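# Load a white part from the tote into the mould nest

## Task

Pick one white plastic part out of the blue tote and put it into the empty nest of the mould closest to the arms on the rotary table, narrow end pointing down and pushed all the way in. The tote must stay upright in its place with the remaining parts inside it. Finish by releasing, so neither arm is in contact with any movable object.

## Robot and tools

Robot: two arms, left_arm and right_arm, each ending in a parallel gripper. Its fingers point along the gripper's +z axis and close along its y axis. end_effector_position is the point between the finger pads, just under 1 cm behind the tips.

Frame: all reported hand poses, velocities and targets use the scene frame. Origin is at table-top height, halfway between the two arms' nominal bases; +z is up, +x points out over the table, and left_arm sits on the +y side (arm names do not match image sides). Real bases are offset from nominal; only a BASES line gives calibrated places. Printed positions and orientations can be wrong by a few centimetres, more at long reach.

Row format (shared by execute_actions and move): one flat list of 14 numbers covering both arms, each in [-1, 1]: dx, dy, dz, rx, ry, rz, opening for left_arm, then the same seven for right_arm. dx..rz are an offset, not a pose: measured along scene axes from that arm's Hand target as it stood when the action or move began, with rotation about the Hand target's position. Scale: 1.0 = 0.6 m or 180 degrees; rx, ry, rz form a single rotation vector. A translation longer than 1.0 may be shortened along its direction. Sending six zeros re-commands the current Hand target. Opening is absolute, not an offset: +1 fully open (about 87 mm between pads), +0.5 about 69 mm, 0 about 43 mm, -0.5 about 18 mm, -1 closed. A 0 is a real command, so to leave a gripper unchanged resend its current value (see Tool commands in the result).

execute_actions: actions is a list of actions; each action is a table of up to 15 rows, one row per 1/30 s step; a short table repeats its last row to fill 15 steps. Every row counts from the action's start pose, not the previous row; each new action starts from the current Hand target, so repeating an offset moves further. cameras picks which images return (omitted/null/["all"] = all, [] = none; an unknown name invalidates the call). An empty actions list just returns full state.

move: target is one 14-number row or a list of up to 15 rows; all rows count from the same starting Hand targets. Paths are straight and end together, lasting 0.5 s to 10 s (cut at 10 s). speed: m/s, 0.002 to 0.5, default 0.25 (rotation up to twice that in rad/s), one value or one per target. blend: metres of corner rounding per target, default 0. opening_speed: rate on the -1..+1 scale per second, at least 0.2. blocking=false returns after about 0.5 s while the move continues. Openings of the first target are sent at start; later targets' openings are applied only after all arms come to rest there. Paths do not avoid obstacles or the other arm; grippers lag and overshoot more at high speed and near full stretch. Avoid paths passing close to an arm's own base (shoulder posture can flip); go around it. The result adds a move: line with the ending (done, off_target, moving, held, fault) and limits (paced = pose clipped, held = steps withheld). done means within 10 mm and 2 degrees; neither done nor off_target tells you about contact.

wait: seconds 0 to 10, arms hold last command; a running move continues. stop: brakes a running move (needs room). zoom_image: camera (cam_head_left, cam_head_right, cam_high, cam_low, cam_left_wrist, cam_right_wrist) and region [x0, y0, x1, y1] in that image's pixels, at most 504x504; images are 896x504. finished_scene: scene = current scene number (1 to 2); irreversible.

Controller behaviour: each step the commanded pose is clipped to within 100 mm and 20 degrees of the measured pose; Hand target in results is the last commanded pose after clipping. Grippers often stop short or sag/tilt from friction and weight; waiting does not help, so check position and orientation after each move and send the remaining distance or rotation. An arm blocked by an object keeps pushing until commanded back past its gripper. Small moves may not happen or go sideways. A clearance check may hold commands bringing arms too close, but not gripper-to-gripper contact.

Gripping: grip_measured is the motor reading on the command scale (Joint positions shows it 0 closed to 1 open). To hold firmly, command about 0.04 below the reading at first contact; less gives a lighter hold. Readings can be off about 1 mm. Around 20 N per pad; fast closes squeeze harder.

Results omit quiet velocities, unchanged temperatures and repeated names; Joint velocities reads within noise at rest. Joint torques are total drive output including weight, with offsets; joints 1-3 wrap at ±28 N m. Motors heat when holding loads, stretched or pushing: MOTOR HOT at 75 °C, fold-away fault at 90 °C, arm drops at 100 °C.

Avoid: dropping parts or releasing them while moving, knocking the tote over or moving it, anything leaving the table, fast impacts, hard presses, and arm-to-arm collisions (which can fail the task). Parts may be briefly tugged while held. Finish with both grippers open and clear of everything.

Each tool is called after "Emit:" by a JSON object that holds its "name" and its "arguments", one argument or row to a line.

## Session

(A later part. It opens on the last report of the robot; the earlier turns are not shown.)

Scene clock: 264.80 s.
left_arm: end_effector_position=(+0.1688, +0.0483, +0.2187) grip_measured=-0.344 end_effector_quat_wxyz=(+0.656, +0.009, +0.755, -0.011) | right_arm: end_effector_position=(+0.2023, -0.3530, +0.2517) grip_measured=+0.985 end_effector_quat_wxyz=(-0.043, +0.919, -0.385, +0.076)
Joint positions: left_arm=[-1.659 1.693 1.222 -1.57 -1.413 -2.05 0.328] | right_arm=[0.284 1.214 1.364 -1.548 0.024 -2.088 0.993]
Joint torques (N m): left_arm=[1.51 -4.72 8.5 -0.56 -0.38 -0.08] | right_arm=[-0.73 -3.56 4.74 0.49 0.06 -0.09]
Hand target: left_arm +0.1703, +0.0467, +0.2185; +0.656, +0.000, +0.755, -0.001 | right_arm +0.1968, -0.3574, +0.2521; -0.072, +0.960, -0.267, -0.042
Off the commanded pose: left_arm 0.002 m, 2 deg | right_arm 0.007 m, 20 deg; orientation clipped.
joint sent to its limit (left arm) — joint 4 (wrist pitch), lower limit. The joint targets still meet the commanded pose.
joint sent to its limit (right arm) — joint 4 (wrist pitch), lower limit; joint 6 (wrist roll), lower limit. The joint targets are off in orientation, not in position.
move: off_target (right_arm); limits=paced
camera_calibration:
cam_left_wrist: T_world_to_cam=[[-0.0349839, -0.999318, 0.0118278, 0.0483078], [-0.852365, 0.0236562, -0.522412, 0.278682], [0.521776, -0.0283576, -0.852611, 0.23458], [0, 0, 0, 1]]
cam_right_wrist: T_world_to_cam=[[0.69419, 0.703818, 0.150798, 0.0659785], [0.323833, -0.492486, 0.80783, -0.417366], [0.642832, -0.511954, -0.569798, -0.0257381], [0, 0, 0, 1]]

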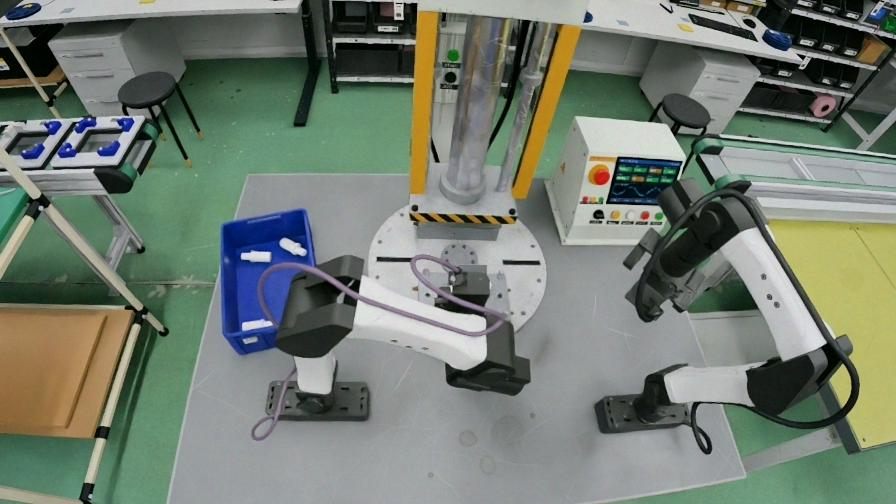

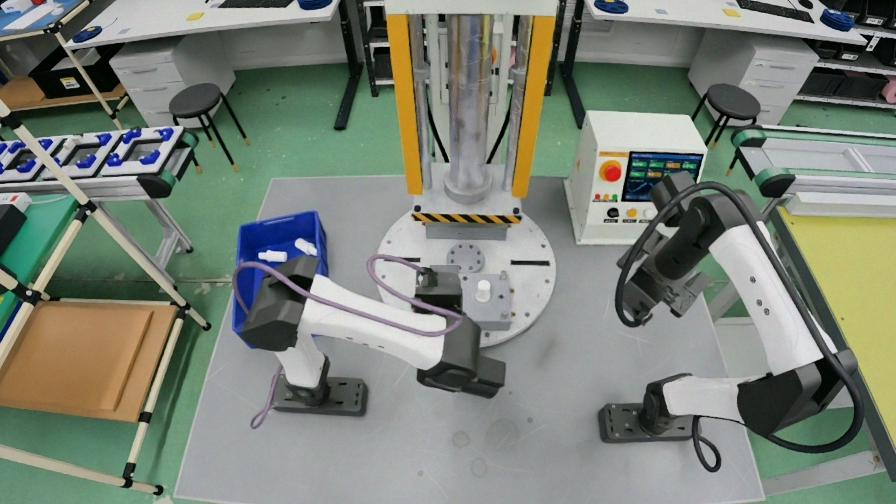

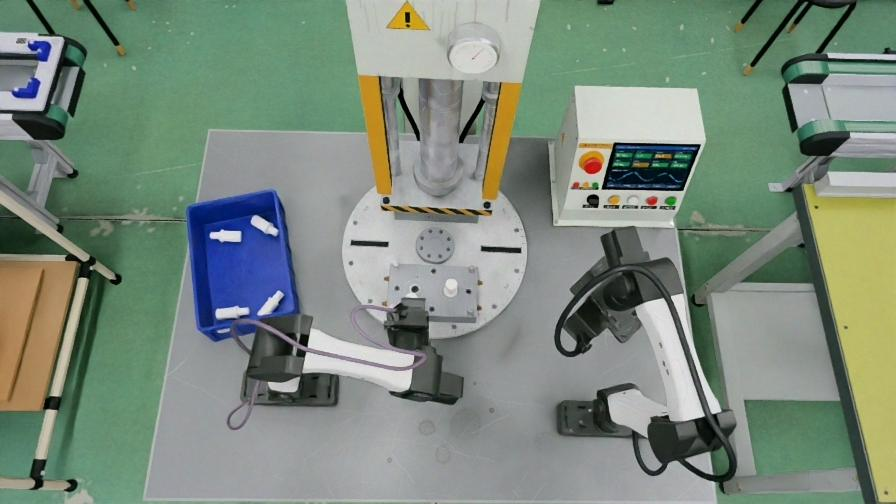

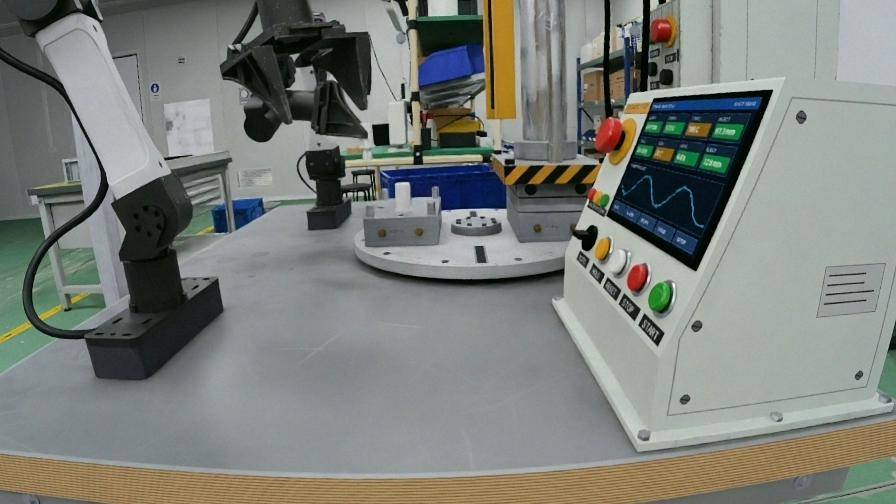

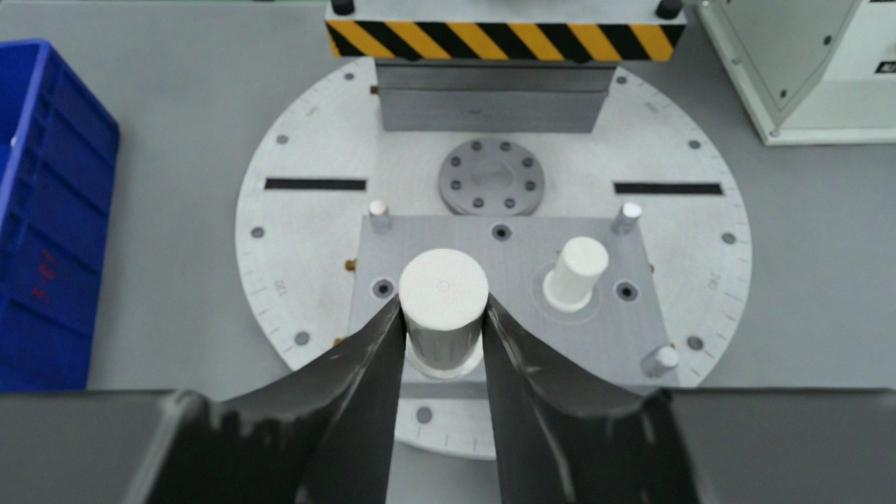

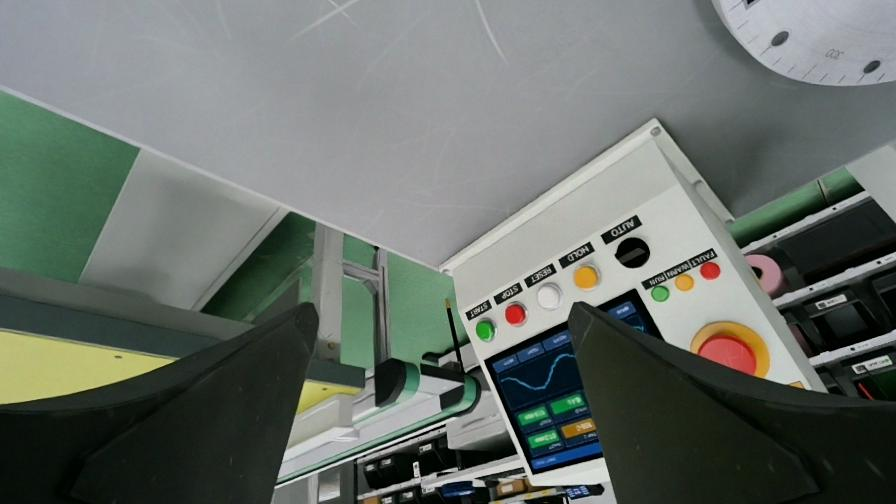

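Emit:
{"name": "move", "arguments": {
  "target": [
    [0.11,0,-0.05,0,-0.011,0,-0.55,0,0,0,0,0,0,1],
    [0.11,0,-0.113,0,-0.011,0,-0.55,0,0,0,0,0,0,1]
  ],
  "speed": 0.1,
  "cameras": ["cam_left_wrist","cam_low","cam_high"]
}}

Emit:
{"name": "zoom_image", "arguments": {
  "camera": "cam_low",
  "region": [340, 130, 460, 260]
}}

Emit:
{"name": "zoom_image", "arguments": {
  "camera": "cam_left_wrist",
  "region": [350, 300, 550, 480]
}}

Emit:
{"name": "zoom_image", "arguments": {
  "camera": "cam_high",
  "region": [350, 220, 510, 380]
}}

Scene clock: 289.53 s.
left_arm: end_effector_position=(+0.2342, +0.0444, +0.1466) grip_measured=-0.344 end_effector_quat_wxyz=(+0.668, +0.005, +0.744, +0.009) | right_arm: end_effector_position=(+0.2023, -0.3530, +0.2517) grip_measured=+0.985 end_effector_quat_wxyz=(-0.043, +0.919, -0.385, +0.076)
Joint positions: left_arm=[-1.425 1.576 0.671 0.2 -1.406 -0.677 0.328] | right_arm=[0.284 1.214 1.364 -1.548 0.024 -2.088 0.993]
Joint torques (N m): left_arm=[1.47 -7.42 5.83 1.35 -0.22 0.09] | right_arm=[-0.75 -3.56 4.81 0.49 0.09 -0.09]
Hand target: left_arm +0.2364, +0.0467, +0.1507; +0.669, +0.000, +0.743, -0.001 | right_arm +0.1968, -0.3574, +0.2521; -0.072, +0.960, -0.267, -0.042
Off the commanded pose: left_arm 0.005 m, 1 deg | right_arm 0.007 m, 20 deg; orientation clipped.
joint sent to its limit (right arm) — joint 4 (wrist pitch), lower limit; joint 6 (wrist roll), lower limit. The joint targets are off in orientation, not in position.
move: off_target (right_arm); limits=paced
camera_calibration:
cam_left_wrist: T_world_to_cam=[[-0.0025226, -0.999912, -0.013038, 0.0435402], [-0.834468, 0.00928952, -0.550978, 0.297547], [0.551051, 0.00948992, -0.834418, 0.127679], [0, 0, 0, 1]]
Images, in order: cam_high, cam_low, cam_left_wrist.

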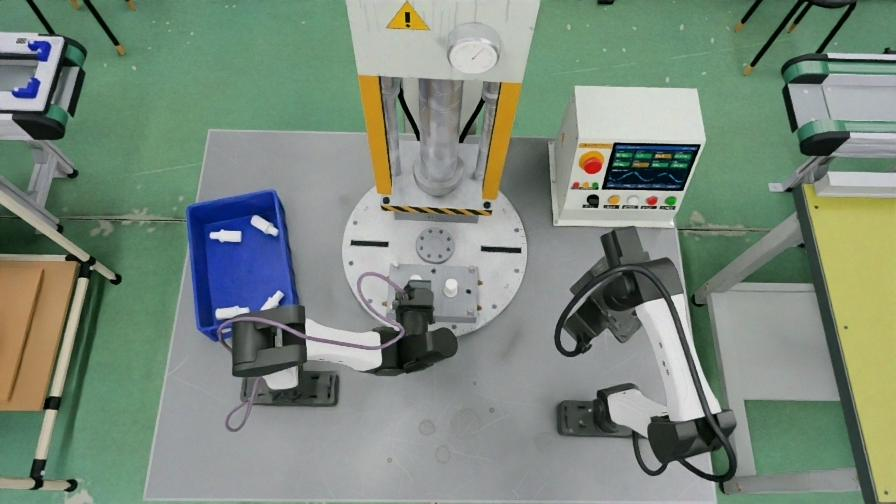

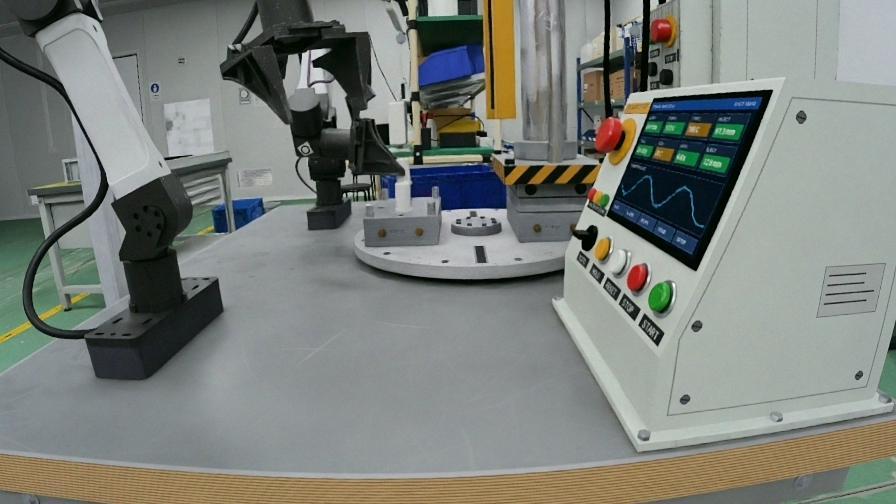

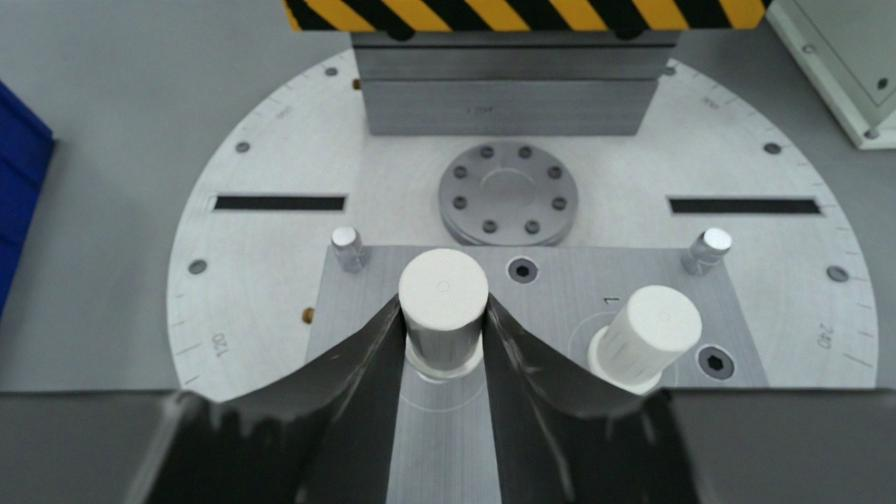

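Scaled by 3.877 from the camera's 896x504 image, which has a finer 1280x720 frame.

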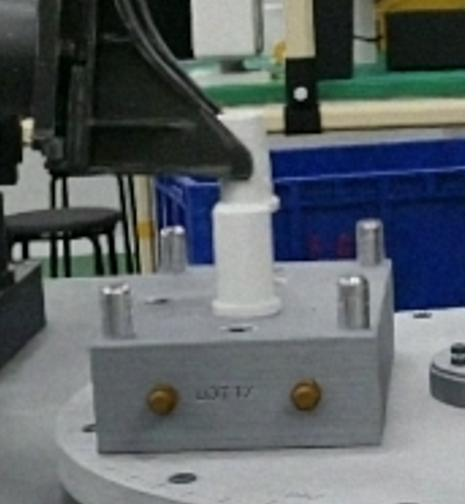

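Scaled by 2.520 from the camera's 896x504 image, which has a finer 1280x720 frame.

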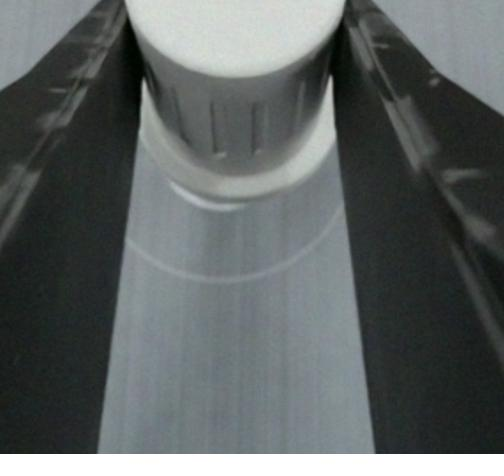

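Scaled by 3.150 from the camera's 896x504 image, which has a finer 1280x720 frame.

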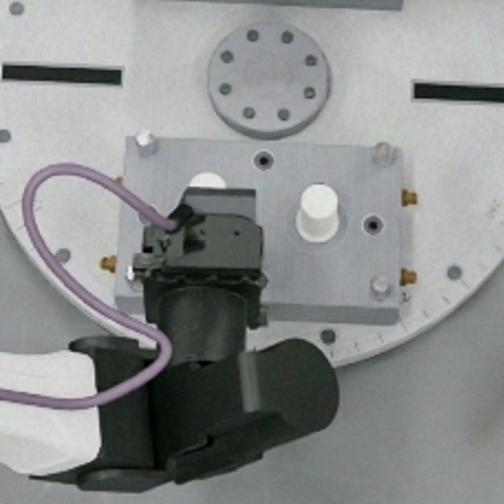

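Emit:
{"name": "zoom_image", "arguments": {
  "camera": "cam_left_wrist",
  "region": [390, 340, 510, 430]
}}

Emit:
{"name": "zoom_image", "arguments": {
  "camera": "cam_left_wrist",
  "region": [540, 260, 720, 400]
}}

Scaled by 4.200 from the camera's 896x504 image, which has a finer 1280x720 frame.

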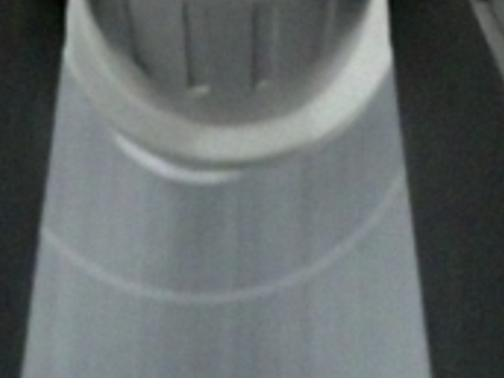

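Scaled by 2.800 from the camera's 896x504 image, which has a finer 1280x720 frame.

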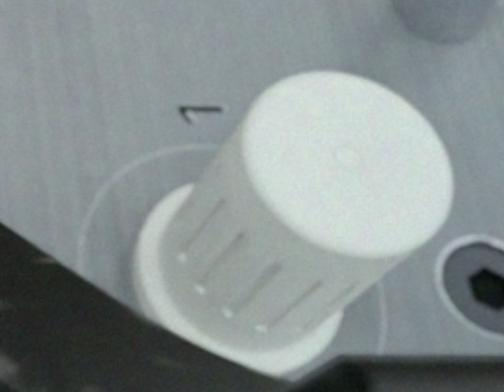

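Emit:
{"name": "move", "arguments": {
  "target": [0.0105,0.005,-0.005,0,0,0,-0.55,0,0,0,0,0,0,1],
  "speed": 0.05,
  "cameras": ["cam_left_wrist","cam_low"]
}}

Emit:
{"name": "zoom_image", "arguments": {
  "camera": "cam_left_wrist",
  "region": [390, 340, 510, 430]
}}

Emit:
{"name": "zoom_image", "arguments": {
  "camera": "cam_low",
  "region": [340, 130, 460, 260]
}}

Scene clock: 340.83 s.
left_arm: end_effector_position=(+0.2412, +0.0479, +0.1438) grip_measured=-0.344 end_effector_quat_wxyz=(+0.669, +0.004, +0.744, +0.008) | right_arm: end_effector_position=(+0.2023, -0.3530, +0.2517) grip_measured=+0.985 end_effector_quat_wxyz=(-0.043, +0.919, -0.385, +0.076)
Joint positions: left_arm=[-1.399 1.576 0.627 0.341 -1.385 -0.581 0.328] | right_arm=[0.284 1.214 1.364 -1.548 0.024 -2.088 0.993]
Joint torques (N m): left_arm=[1.32 -7.16 5.75 1.4 -0.16 0.07] | right_arm=[-0.69 -3.45 4.93 0.46 0.11 -0.1]
Hand target: left_arm +0.2426, +0.0498, +0.1476; +0.669, +0.000, +0.743, +0.000 | right_arm +0.1968, -0.3574, +0.2521; -0.072, +0.960, -0.267, -0.042
Off the commanded pose: left_arm 0.005 m, 1 deg | right_arm 0.007 m, 20 deg; orientation clipped.
joint sent to its limit (right arm) — joint 4 (wrist pitch), lower limit; joint 6 (wrist roll), lower limit. The joint targets are off in orientation, not in position.
move: off_target (right_arm); limits=paced
camera_calibration:
cam_left_wrist: T_world_to_cam=[[-0.00262092, -0.999937, -0.0109045, 0.0467919], [-0.834028, 0.00820203, -0.551662, 0.301809], [0.551717, 0.00764879, -0.833997, 0.121385], [0, 0, 0, 1]]
Images, in order: cam_low, cam_left_wrist.

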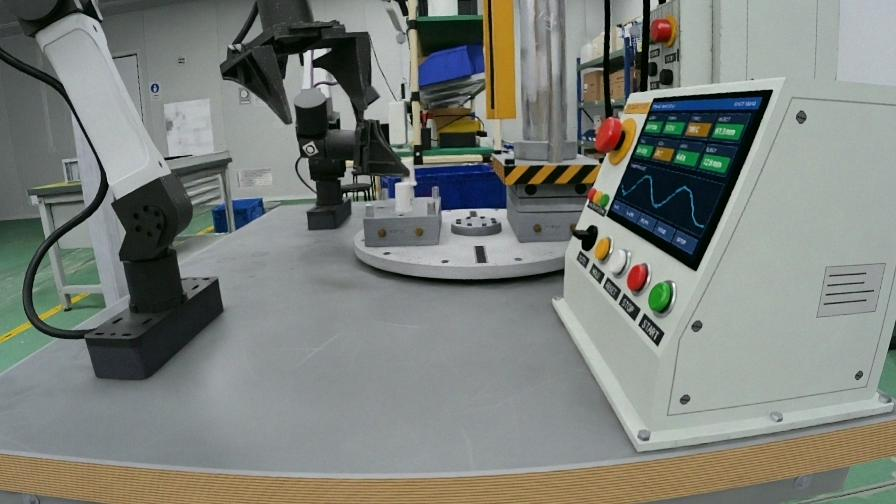

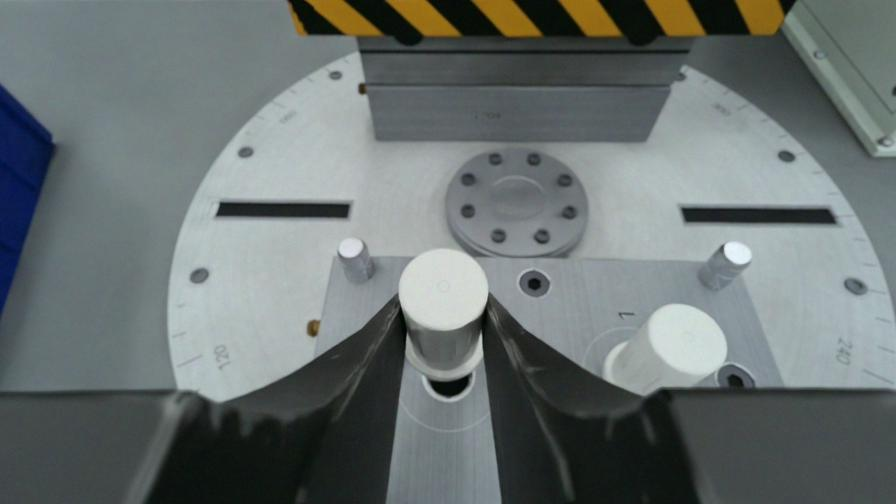

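Scaled by 4.200 from the camera's 896x504 image, which has a finer 1280x720 frame.

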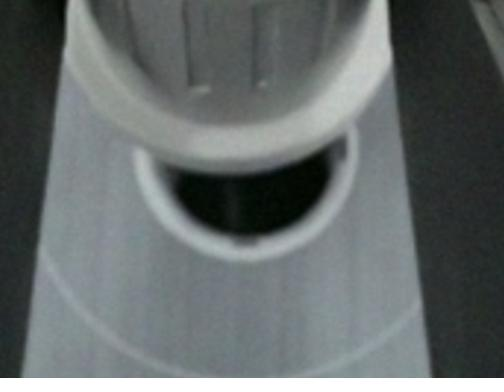

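Scaled by 3.877 from the camera's 896x504 image, which has a finer 1280x720 frame.

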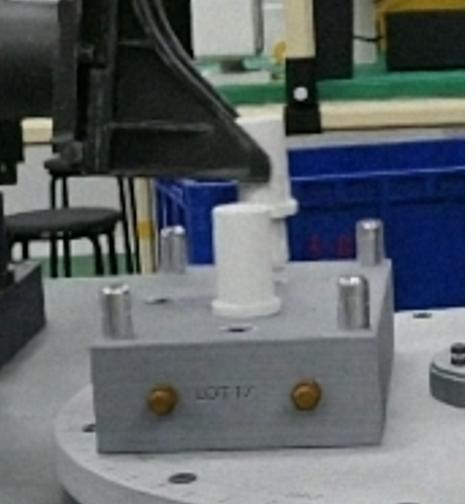

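Emit:
{"name": "move", "arguments": {
  "target": [-0.0045,-0.0028,-0.007,0,0,0,-0.55,0,0,0,0,0,0,1],
  "speed": 0.04,
  "cameras": ["cam_left_wrist","cam_low"]
}}

Emit:
{"name": "zoom_image", "arguments": {
  "camera": "cam_left_wrist",
  "region": [390, 340, 510, 430]
}}

Emit:
{"name": "zoom_image", "arguments": {
  "camera": "cam_low",
  "region": [340, 130, 460, 260]
}}

Scene clock: 353.07 s.
left_arm: end_effector_position=(+0.2412, +0.0477, +0.1440) grip_measured=-0.344 end_effector_quat_wxyz=(+0.669, +0.004, +0.743, +0.007) | right_arm: end_effector_position=(+0.2023, -0.3530, +0.2517) grip_measured=+0.985 end_effector_quat_wxyz=(-0.043, +0.919, -0.385, +0.076)
Joint positions: left_arm=[-1.399 1.576 0.627 0.343 -1.384 -0.581 0.328] | right_arm=[0.284 1.214 1.364 -1.548 0.024 -2.088 0.993]
Joint torques (N m): left_arm=[0.44 -5.83 5.63 1.42 -0.25 -0.09] | right_arm=[-0.73 -3.49 4.78 0.5 0.1 -0.08]
Hand target: left_arm +0.2399, +0.0481, +0.1434; +0.669, +0.000, +0.743, +0.000 | right_arm +0.1968, -0.3574, +0.2521; -0.072, +0.960, -0.267, -0.042
Off the commanded pose: left_arm 0.001 m, 1 deg | right_arm 0.007 m, 20 deg; orientation clipped.
joint sent to its limit (right arm) — joint 4 (wrist pitch), lower limit; joint 6 (wrist roll), lower limit. The joint targets are off in orientation, not in position.
move: off_target (right_arm); limits=paced
camera_calibration:
cam_left_wrist: T_world_to_cam=[[-0.00293342, -0.999955, -0.00898715, 0.0463459], [-0.833976, 0.0074054, -0.551751, 0.301936], [0.551793, 0.00587655, -0.833961, 0.121544], [0, 0, 0, 1]]
Images, in order: cam_low, cam_left_wrist.

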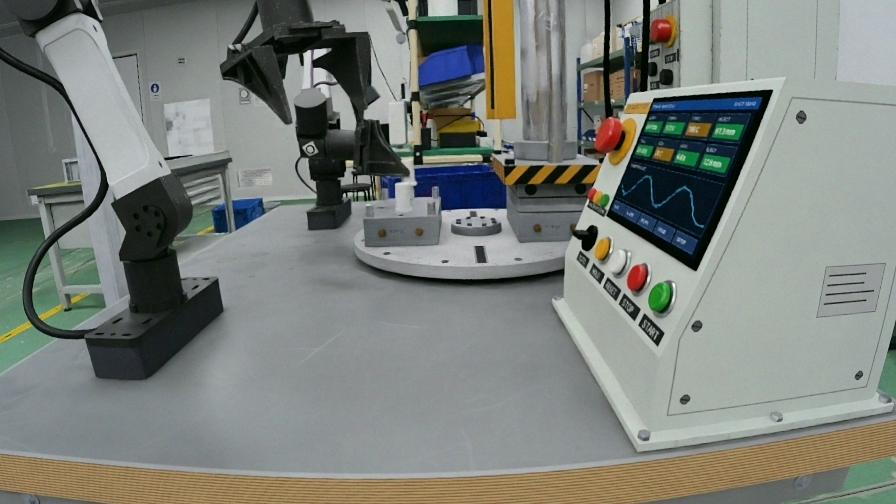

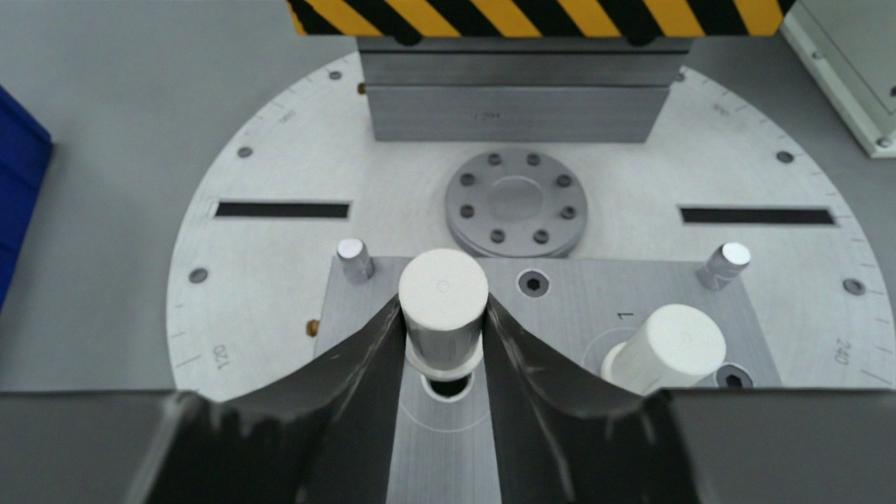

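Scaled by 4.200 from the camera's 896x504 image, which has a finer 1280x720 frame.

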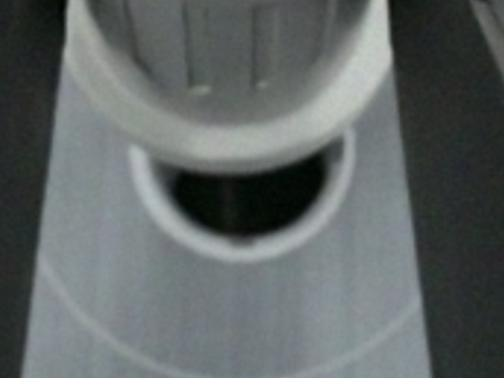

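Scaled by 3.877 from the camera's 896x504 image, which has a finer 1280x720 frame.

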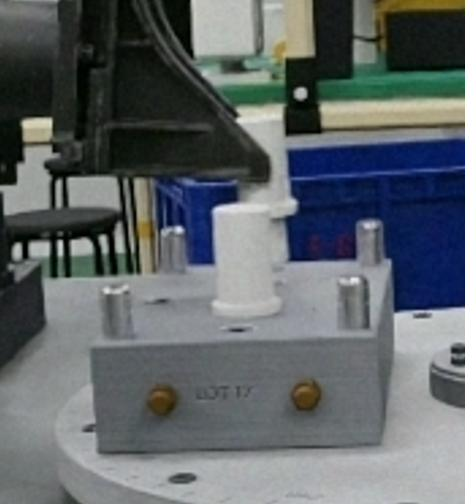

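Emit:
{"name": "move", "arguments": {
  "target": [-0.005,-0.004,-0.011,0,0,0,-0.55,0,0,0,0,0,0,1],
  "speed": 0.04,
  "cameras": ["cam_left_wrist","cam_low"]
}}

Emit:
{"name": "zoom_image", "arguments": {
  "camera": "cam_left_wrist",
  "region": [390, 340, 510, 430]
}}

Emit:
{"name": "zoom_image", "arguments": {
  "camera": "cam_low",
  "region": [340, 130, 460, 260]
}}

Scene clock: 361.27 s.
left_arm: end_effector_position=(+0.2392, +0.0447, +0.1426) grip_measured=-0.344 end_effector_quat_wxyz=(+0.668, -0.004, +0.744, -0.004) | right_arm: end_effector_position=(+0.2023, -0.3530, +0.2517) grip_measured=+0.985 end_effector_quat_wxyz=(-0.043, +0.919, -0.385, +0.076)
Joint positions: left_arm=[-1.406 1.581 0.627 0.343 -1.384 -0.614 0.328] | right_arm=[0.284 1.214 1.364 -1.548 0.024 -2.088 0.993]
Joint torques (N m): left_arm=[0.05 -4.21 5.9 1.33 -0.35 -0.07] | right_arm=[-0.66 -3.43 4.86 0.48 0.05 -0.1]
Hand target: left_arm +0.2370, +0.0457, +0.1369; +0.669, +0.000, +0.743, +0.000 | right_arm +0.1968, -0.3574, +0.2521; -0.072, +0.960, -0.267, -0.042
Off the commanded pose: left_arm 0.006 m, 1 deg | right_arm 0.007 m, 20 deg; orientation clipped.
joint sent to its limit (right arm) — joint 4 (wrist pitch), lower limit; joint 6 (wrist roll), lower limit. The joint targets are off in orientation, not in position.
move: off_target (right_arm); limits=paced
camera_calibration:
cam_left_wrist: T_world_to_cam=[[-0.00670299, -0.999788, 0.019491, 0.0401896], [-0.834289, -0.00515429, -0.551303, 0.300178], [0.551286, -0.0199565, -0.834078, 0.122822], [0, 0, 0, 1]]
Images, in order: cam_low, cam_left_wrist.

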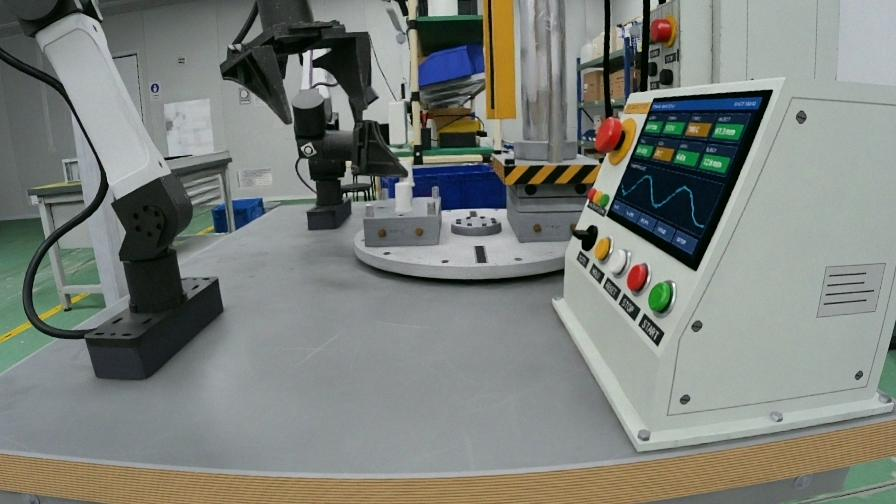

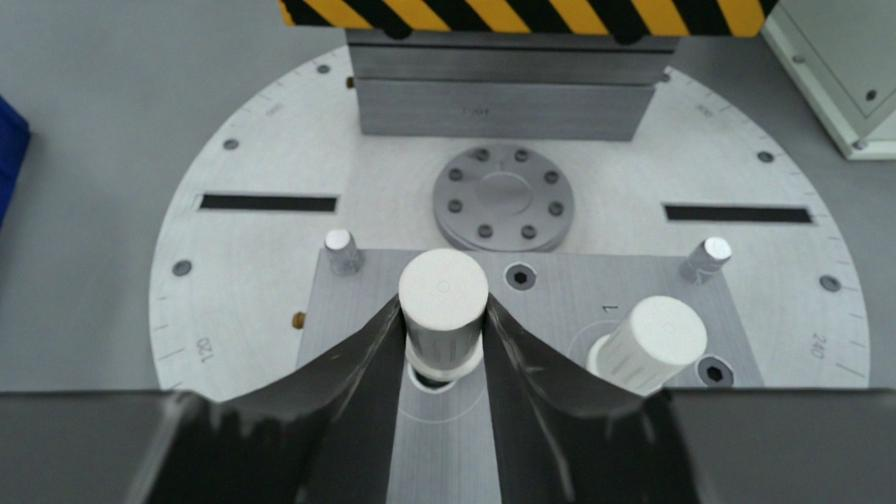

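Scaled by 4.200 from the camera's 896x504 image, which has a finer 1280x720 frame.

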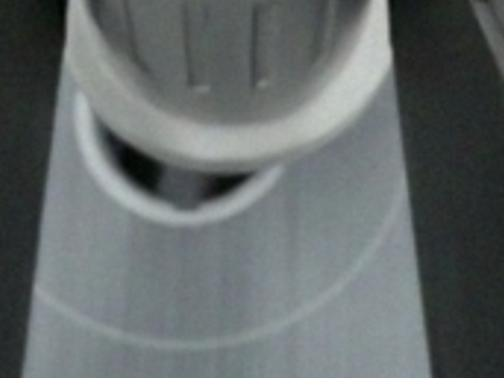

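Scaled by 3.877 from the camera's 896x504 image, which has a finer 1280x720 frame.

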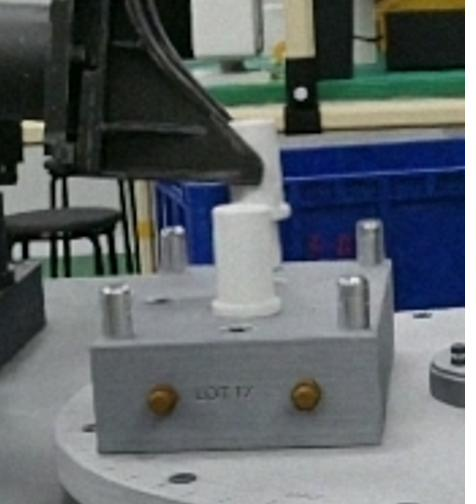

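Emit:
{"name": "move", "arguments": {
  "target": [0.001,0.0078,0.003,0,0,0,-0.55,0,0,0,0,0,0,1],
  "speed": 0.04,
  "cameras": ["cam_left_wrist"]
}}

Emit:
{"name": "zoom_image", "arguments": {
  "camera": "cam_left_wrist",
  "region": [390, 340, 510, 430]
}}

Scene clock: 376.00 s.
left_arm: end_effector_position=(+0.2386, +0.0485, +0.1386) grip_measured=-0.344 end_effector_quat_wxyz=(+0.668, +0.000, +0.744, +0.001) | right_arm: end_effector_position=(+0.2023, -0.3530, +0.2517) grip_measured=+0.985 end_effector_quat_wxyz=(-0.043, +0.919, -0.385, +0.076)
Joint positions: left_arm=[-1.406 1.581 0.613 0.343 -1.384 -0.615 0.328] | right_arm=[0.284 1.214 1.364 -1.548 0.024 -2.088 0.993]
Joint torques (N m): left_arm=[0.43 -5.79 5.65 1.37 -0.32 0.03] | right_arm=[-0.73 -3.47 4.82 0.48 0.11 -0.08]
Hand target: left_arm +0.2376, +0.0503, +0.1387; +0.669, +0.000, +0.743, -0.001 | right_arm +0.1968, -0.3574, +0.2521; -0.072, +0.960, -0.267, -0.042
Off the commanded pose: left_arm 0.002 m, 0 deg | right_arm 0.007 m, 20 deg; orientation clipped.
joint sent to its limit (right arm) — joint 4 (wrist pitch), lower limit; joint 6 (wrist roll), lower limit. The joint targets are off in orientation, not in position.
move: off_target (right_arm); limits=paced
camera_calibration:
cam_left_wrist: T_world_to_cam=[[-0.00659311, -0.999961, 0.00593769, 0.045953], [-0.835501, 0.00224597, -0.549484, 0.297175], [0.549449, -0.00858376, -0.835483, 0.11997], [0, 0, 0, 1]]
Images, in order: cam_left_wrist.

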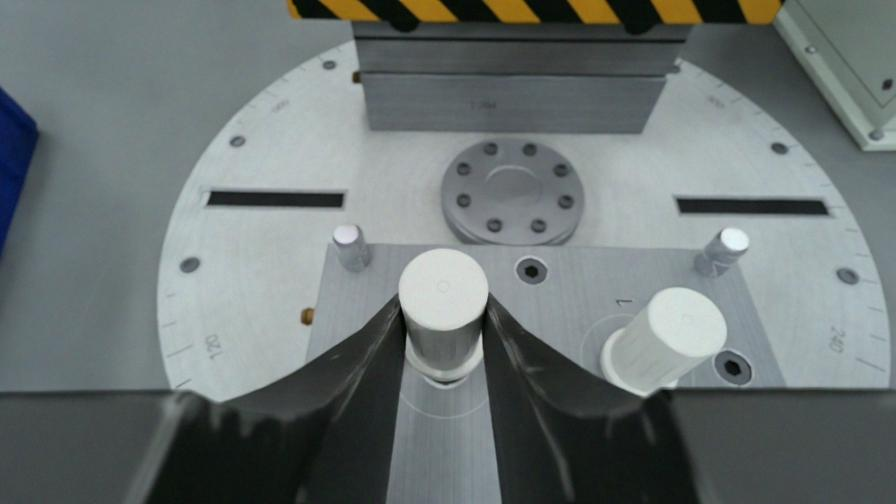

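Scaled by 4.200 from the camera's 896x504 image, which has a finer 1280x720 frame.

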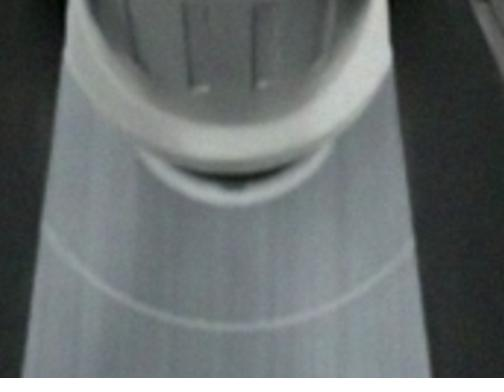

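Emit:
{"name": "move", "arguments": {
  "target": [0.0025,-0.001,-0.02,0,0,0,-0.55,0,0,0,0,0,0,1],
  "speed": 0.03,
  "cameras": ["cam_left_wrist","cam_low"]
}}

Emit:
{"name": "zoom_image", "arguments": {
  "camera": "cam_left_wrist",
  "region": [390, 340, 510, 430]
}}

Emit:
{"name": "zoom_image", "arguments": {
  "camera": "cam_low",
  "region": [340, 130, 460, 260]
}}

Scene clock: 388.00 s.
left_arm: end_effector_position=(+0.2387, +0.0482, +0.1319) grip_measured=-0.344 end_effector_quat_wxyz=(+0.669, -0.004, +0.743, -0.005) | right_arm: end_effector_position=(+0.2023, -0.3530, +0.2517) grip_measured=+0.985 end_effector_quat_wxyz=(-0.043, +0.919, -0.385, +0.076)
Joint positions: left_arm=[-1.406 1.604 0.59 0.412 -1.384 -0.607 0.328] | right_arm=[0.284 1.214 1.364 -1.548 0.024 -2.088 0.993]
Joint torques (N m): left_arm=[0.84 -4.16 5.59 1.47 -0.26 0.05] | right_arm=[-0.57 -3.36 4.72 0.5 0.08 -0.11]
Hand target: left_arm +0.2391, +0.0497, +0.1267; +0.669, +0.000, +0.743, +0.000 | right_arm +0.1968, -0.3574, +0.2521; -0.072, +0.960, -0.267, -0.042
Off the commanded pose: left_arm 0.005 m, 1 deg | right_arm 0.007 m, 20 deg; orientation clipped.
joint sent to its limit (right arm) — joint 4 (wrist pitch), lower limit; joint 6 (wrist roll), lower limit. The joint targets are off in orientation, not in position.
move: off_target (right_arm); limits=paced
camera_calibration:
cam_left_wrist: T_world_to_cam=[[-0.00745267, -0.999761, 0.020572, 0.0439703], [-0.833616, -0.00515088, -0.55232, 0.293854], [0.552294, -0.0212654, -0.833378, 0.113975], [0, 0, 0, 1]]
Images, in order: cam_low, cam_left_wrist.

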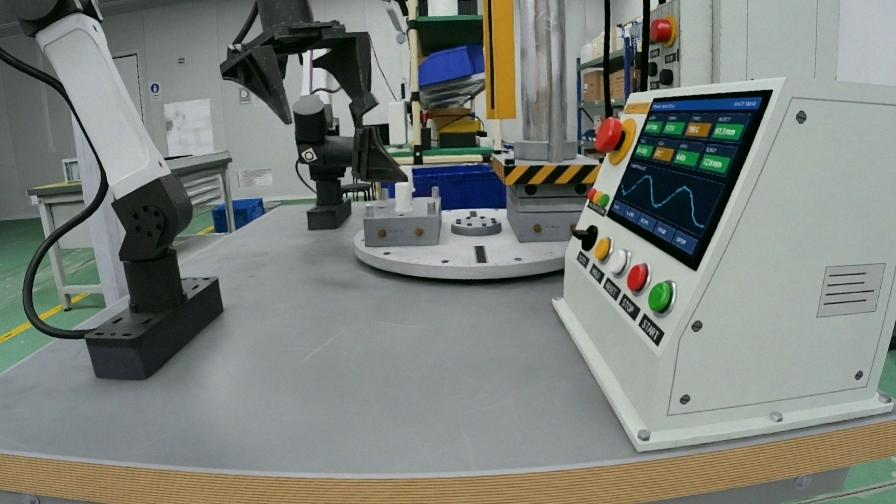

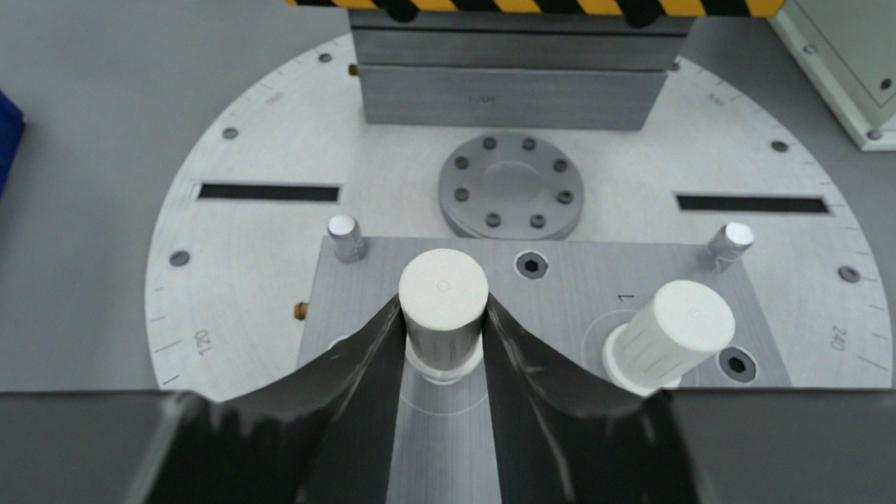

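Scaled by 4.200 from the camera's 896x504 image, which has a finer 1280x720 frame.

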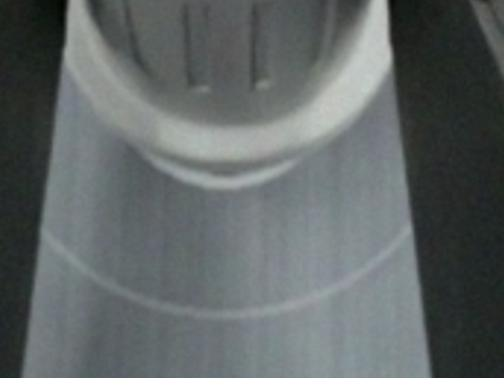

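Scaled by 3.877 from the camera's 896x504 image, which has a finer 1280x720 frame.

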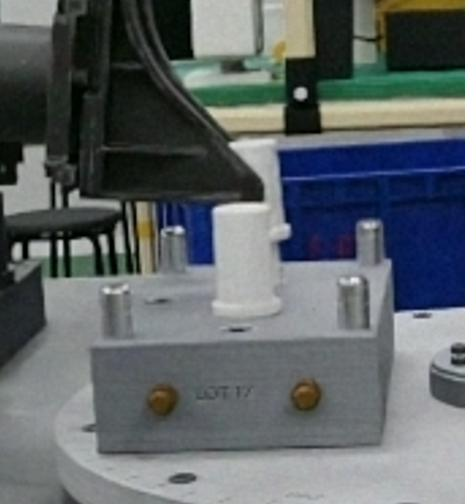

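Emit:
{"name": "move", "arguments": {
  "target": [0.0025,0,-0.01,0,0,0,-0.55,0,0,0,0,0,0,1],
  "speed": 0.03,
  "cameras": ["cam_left_wrist","cam_low"]
}}

Emit:
{"name": "zoom_image", "arguments": {
  "camera": "cam_left_wrist",
  "region": [390, 340, 510, 430]
}}

Emit:
{"name": "zoom_image", "arguments": {
  "camera": "cam_low",
  "region": [340, 130, 460, 260]
}}

Scene clock: 400.87 s.
left_arm: end_effector_position=(+0.2389, +0.0481, +0.1259) grip_measured=-0.344 end_effector_quat_wxyz=(+0.670, -0.002, +0.743, -0.004) | right_arm: end_effector_position=(+0.2023, -0.3530, +0.2517) grip_measured=+0.985 end_effector_quat_wxyz=(-0.043, +0.919, -0.385, +0.076)
Joint positions: left_arm=[-1.406 1.629 0.576 0.464 -1.384 -0.59 0.328] | right_arm=[0.284 1.214 1.364 -1.548 0.024 -2.088 0.993]
Joint torques (N m): left_arm=[1.24 -4.26 5.49 1.52 -0.21 0.06] | right_arm=[-0.65 -3.36 4.74 0.51 0.1 -0.1]
Hand target: left_arm +0.2406, +0.0498, +0.1207; +0.669, +0.000, +0.743, +0.000 | right_arm +0.1968, -0.3574, +0.2521; -0.072, +0.960, -0.267, -0.042
Off the commanded pose: left_arm 0.006 m, 0 deg | right_arm 0.007 m, 20 deg; orientation clipped.
joint sent to its limit (right arm) — joint 4 (wrist pitch), lower limit; joint 6 (wrist roll), lower limit. The joint targets are off in orientation, not in position.
move: off_target (right_arm); limits=paced
camera_calibration:
cam_left_wrist: T_world_to_cam=[[-0.00927506, -0.999824, 0.0163025, 0.0449389], [-0.832508, -0.00131045, -0.554011, 0.290384], [0.553935, -0.0187105, -0.83235, 0.108213], [0, 0, 0, 1]]
Images, in order: cam_low, cam_left_wrist.

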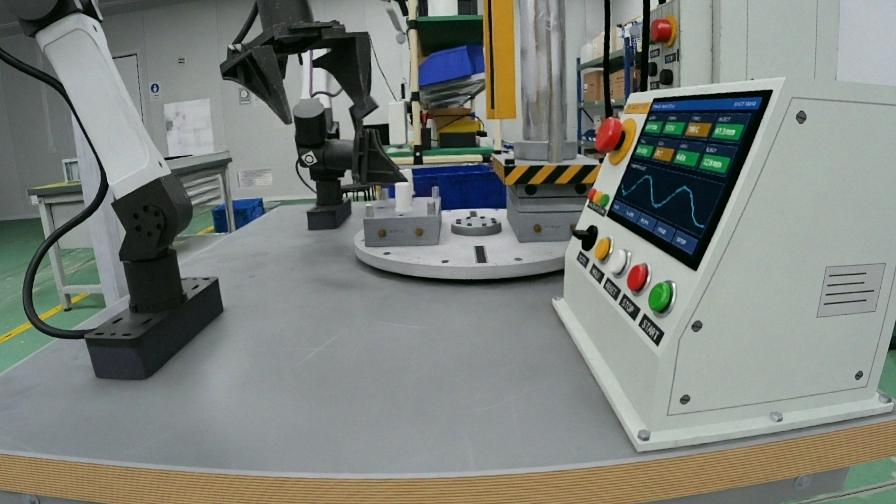

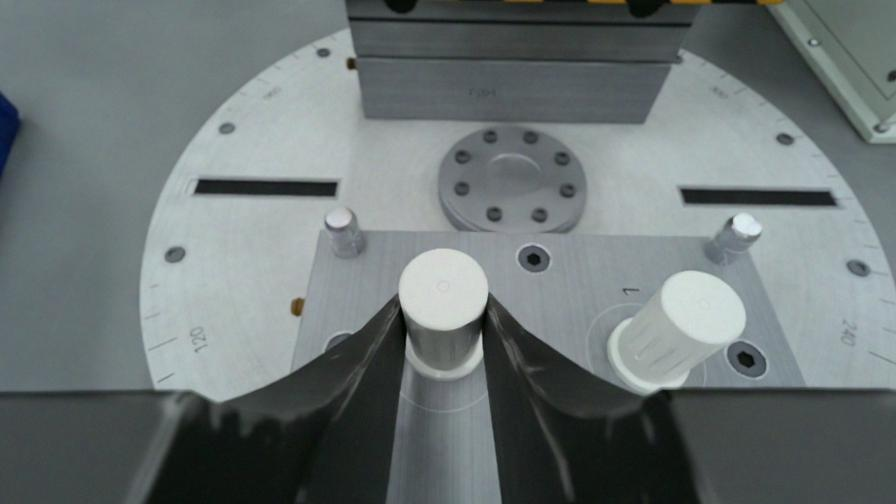

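Scaled by 4.200 from the camera's 896x504 image, which has a finer 1280x720 frame.

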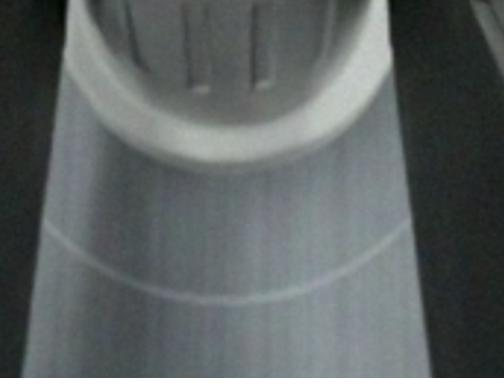

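Scaled by 3.877 from the camera's 896x504 image, which has a finer 1280x720 frame.

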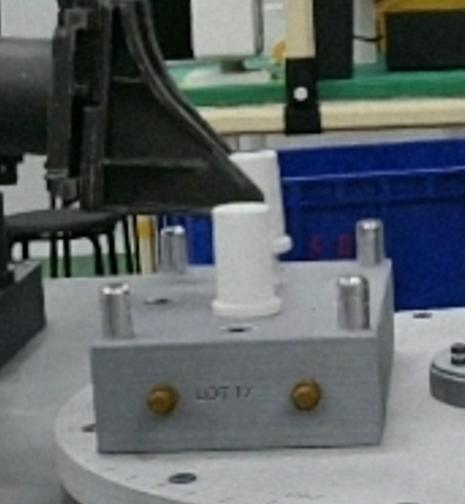

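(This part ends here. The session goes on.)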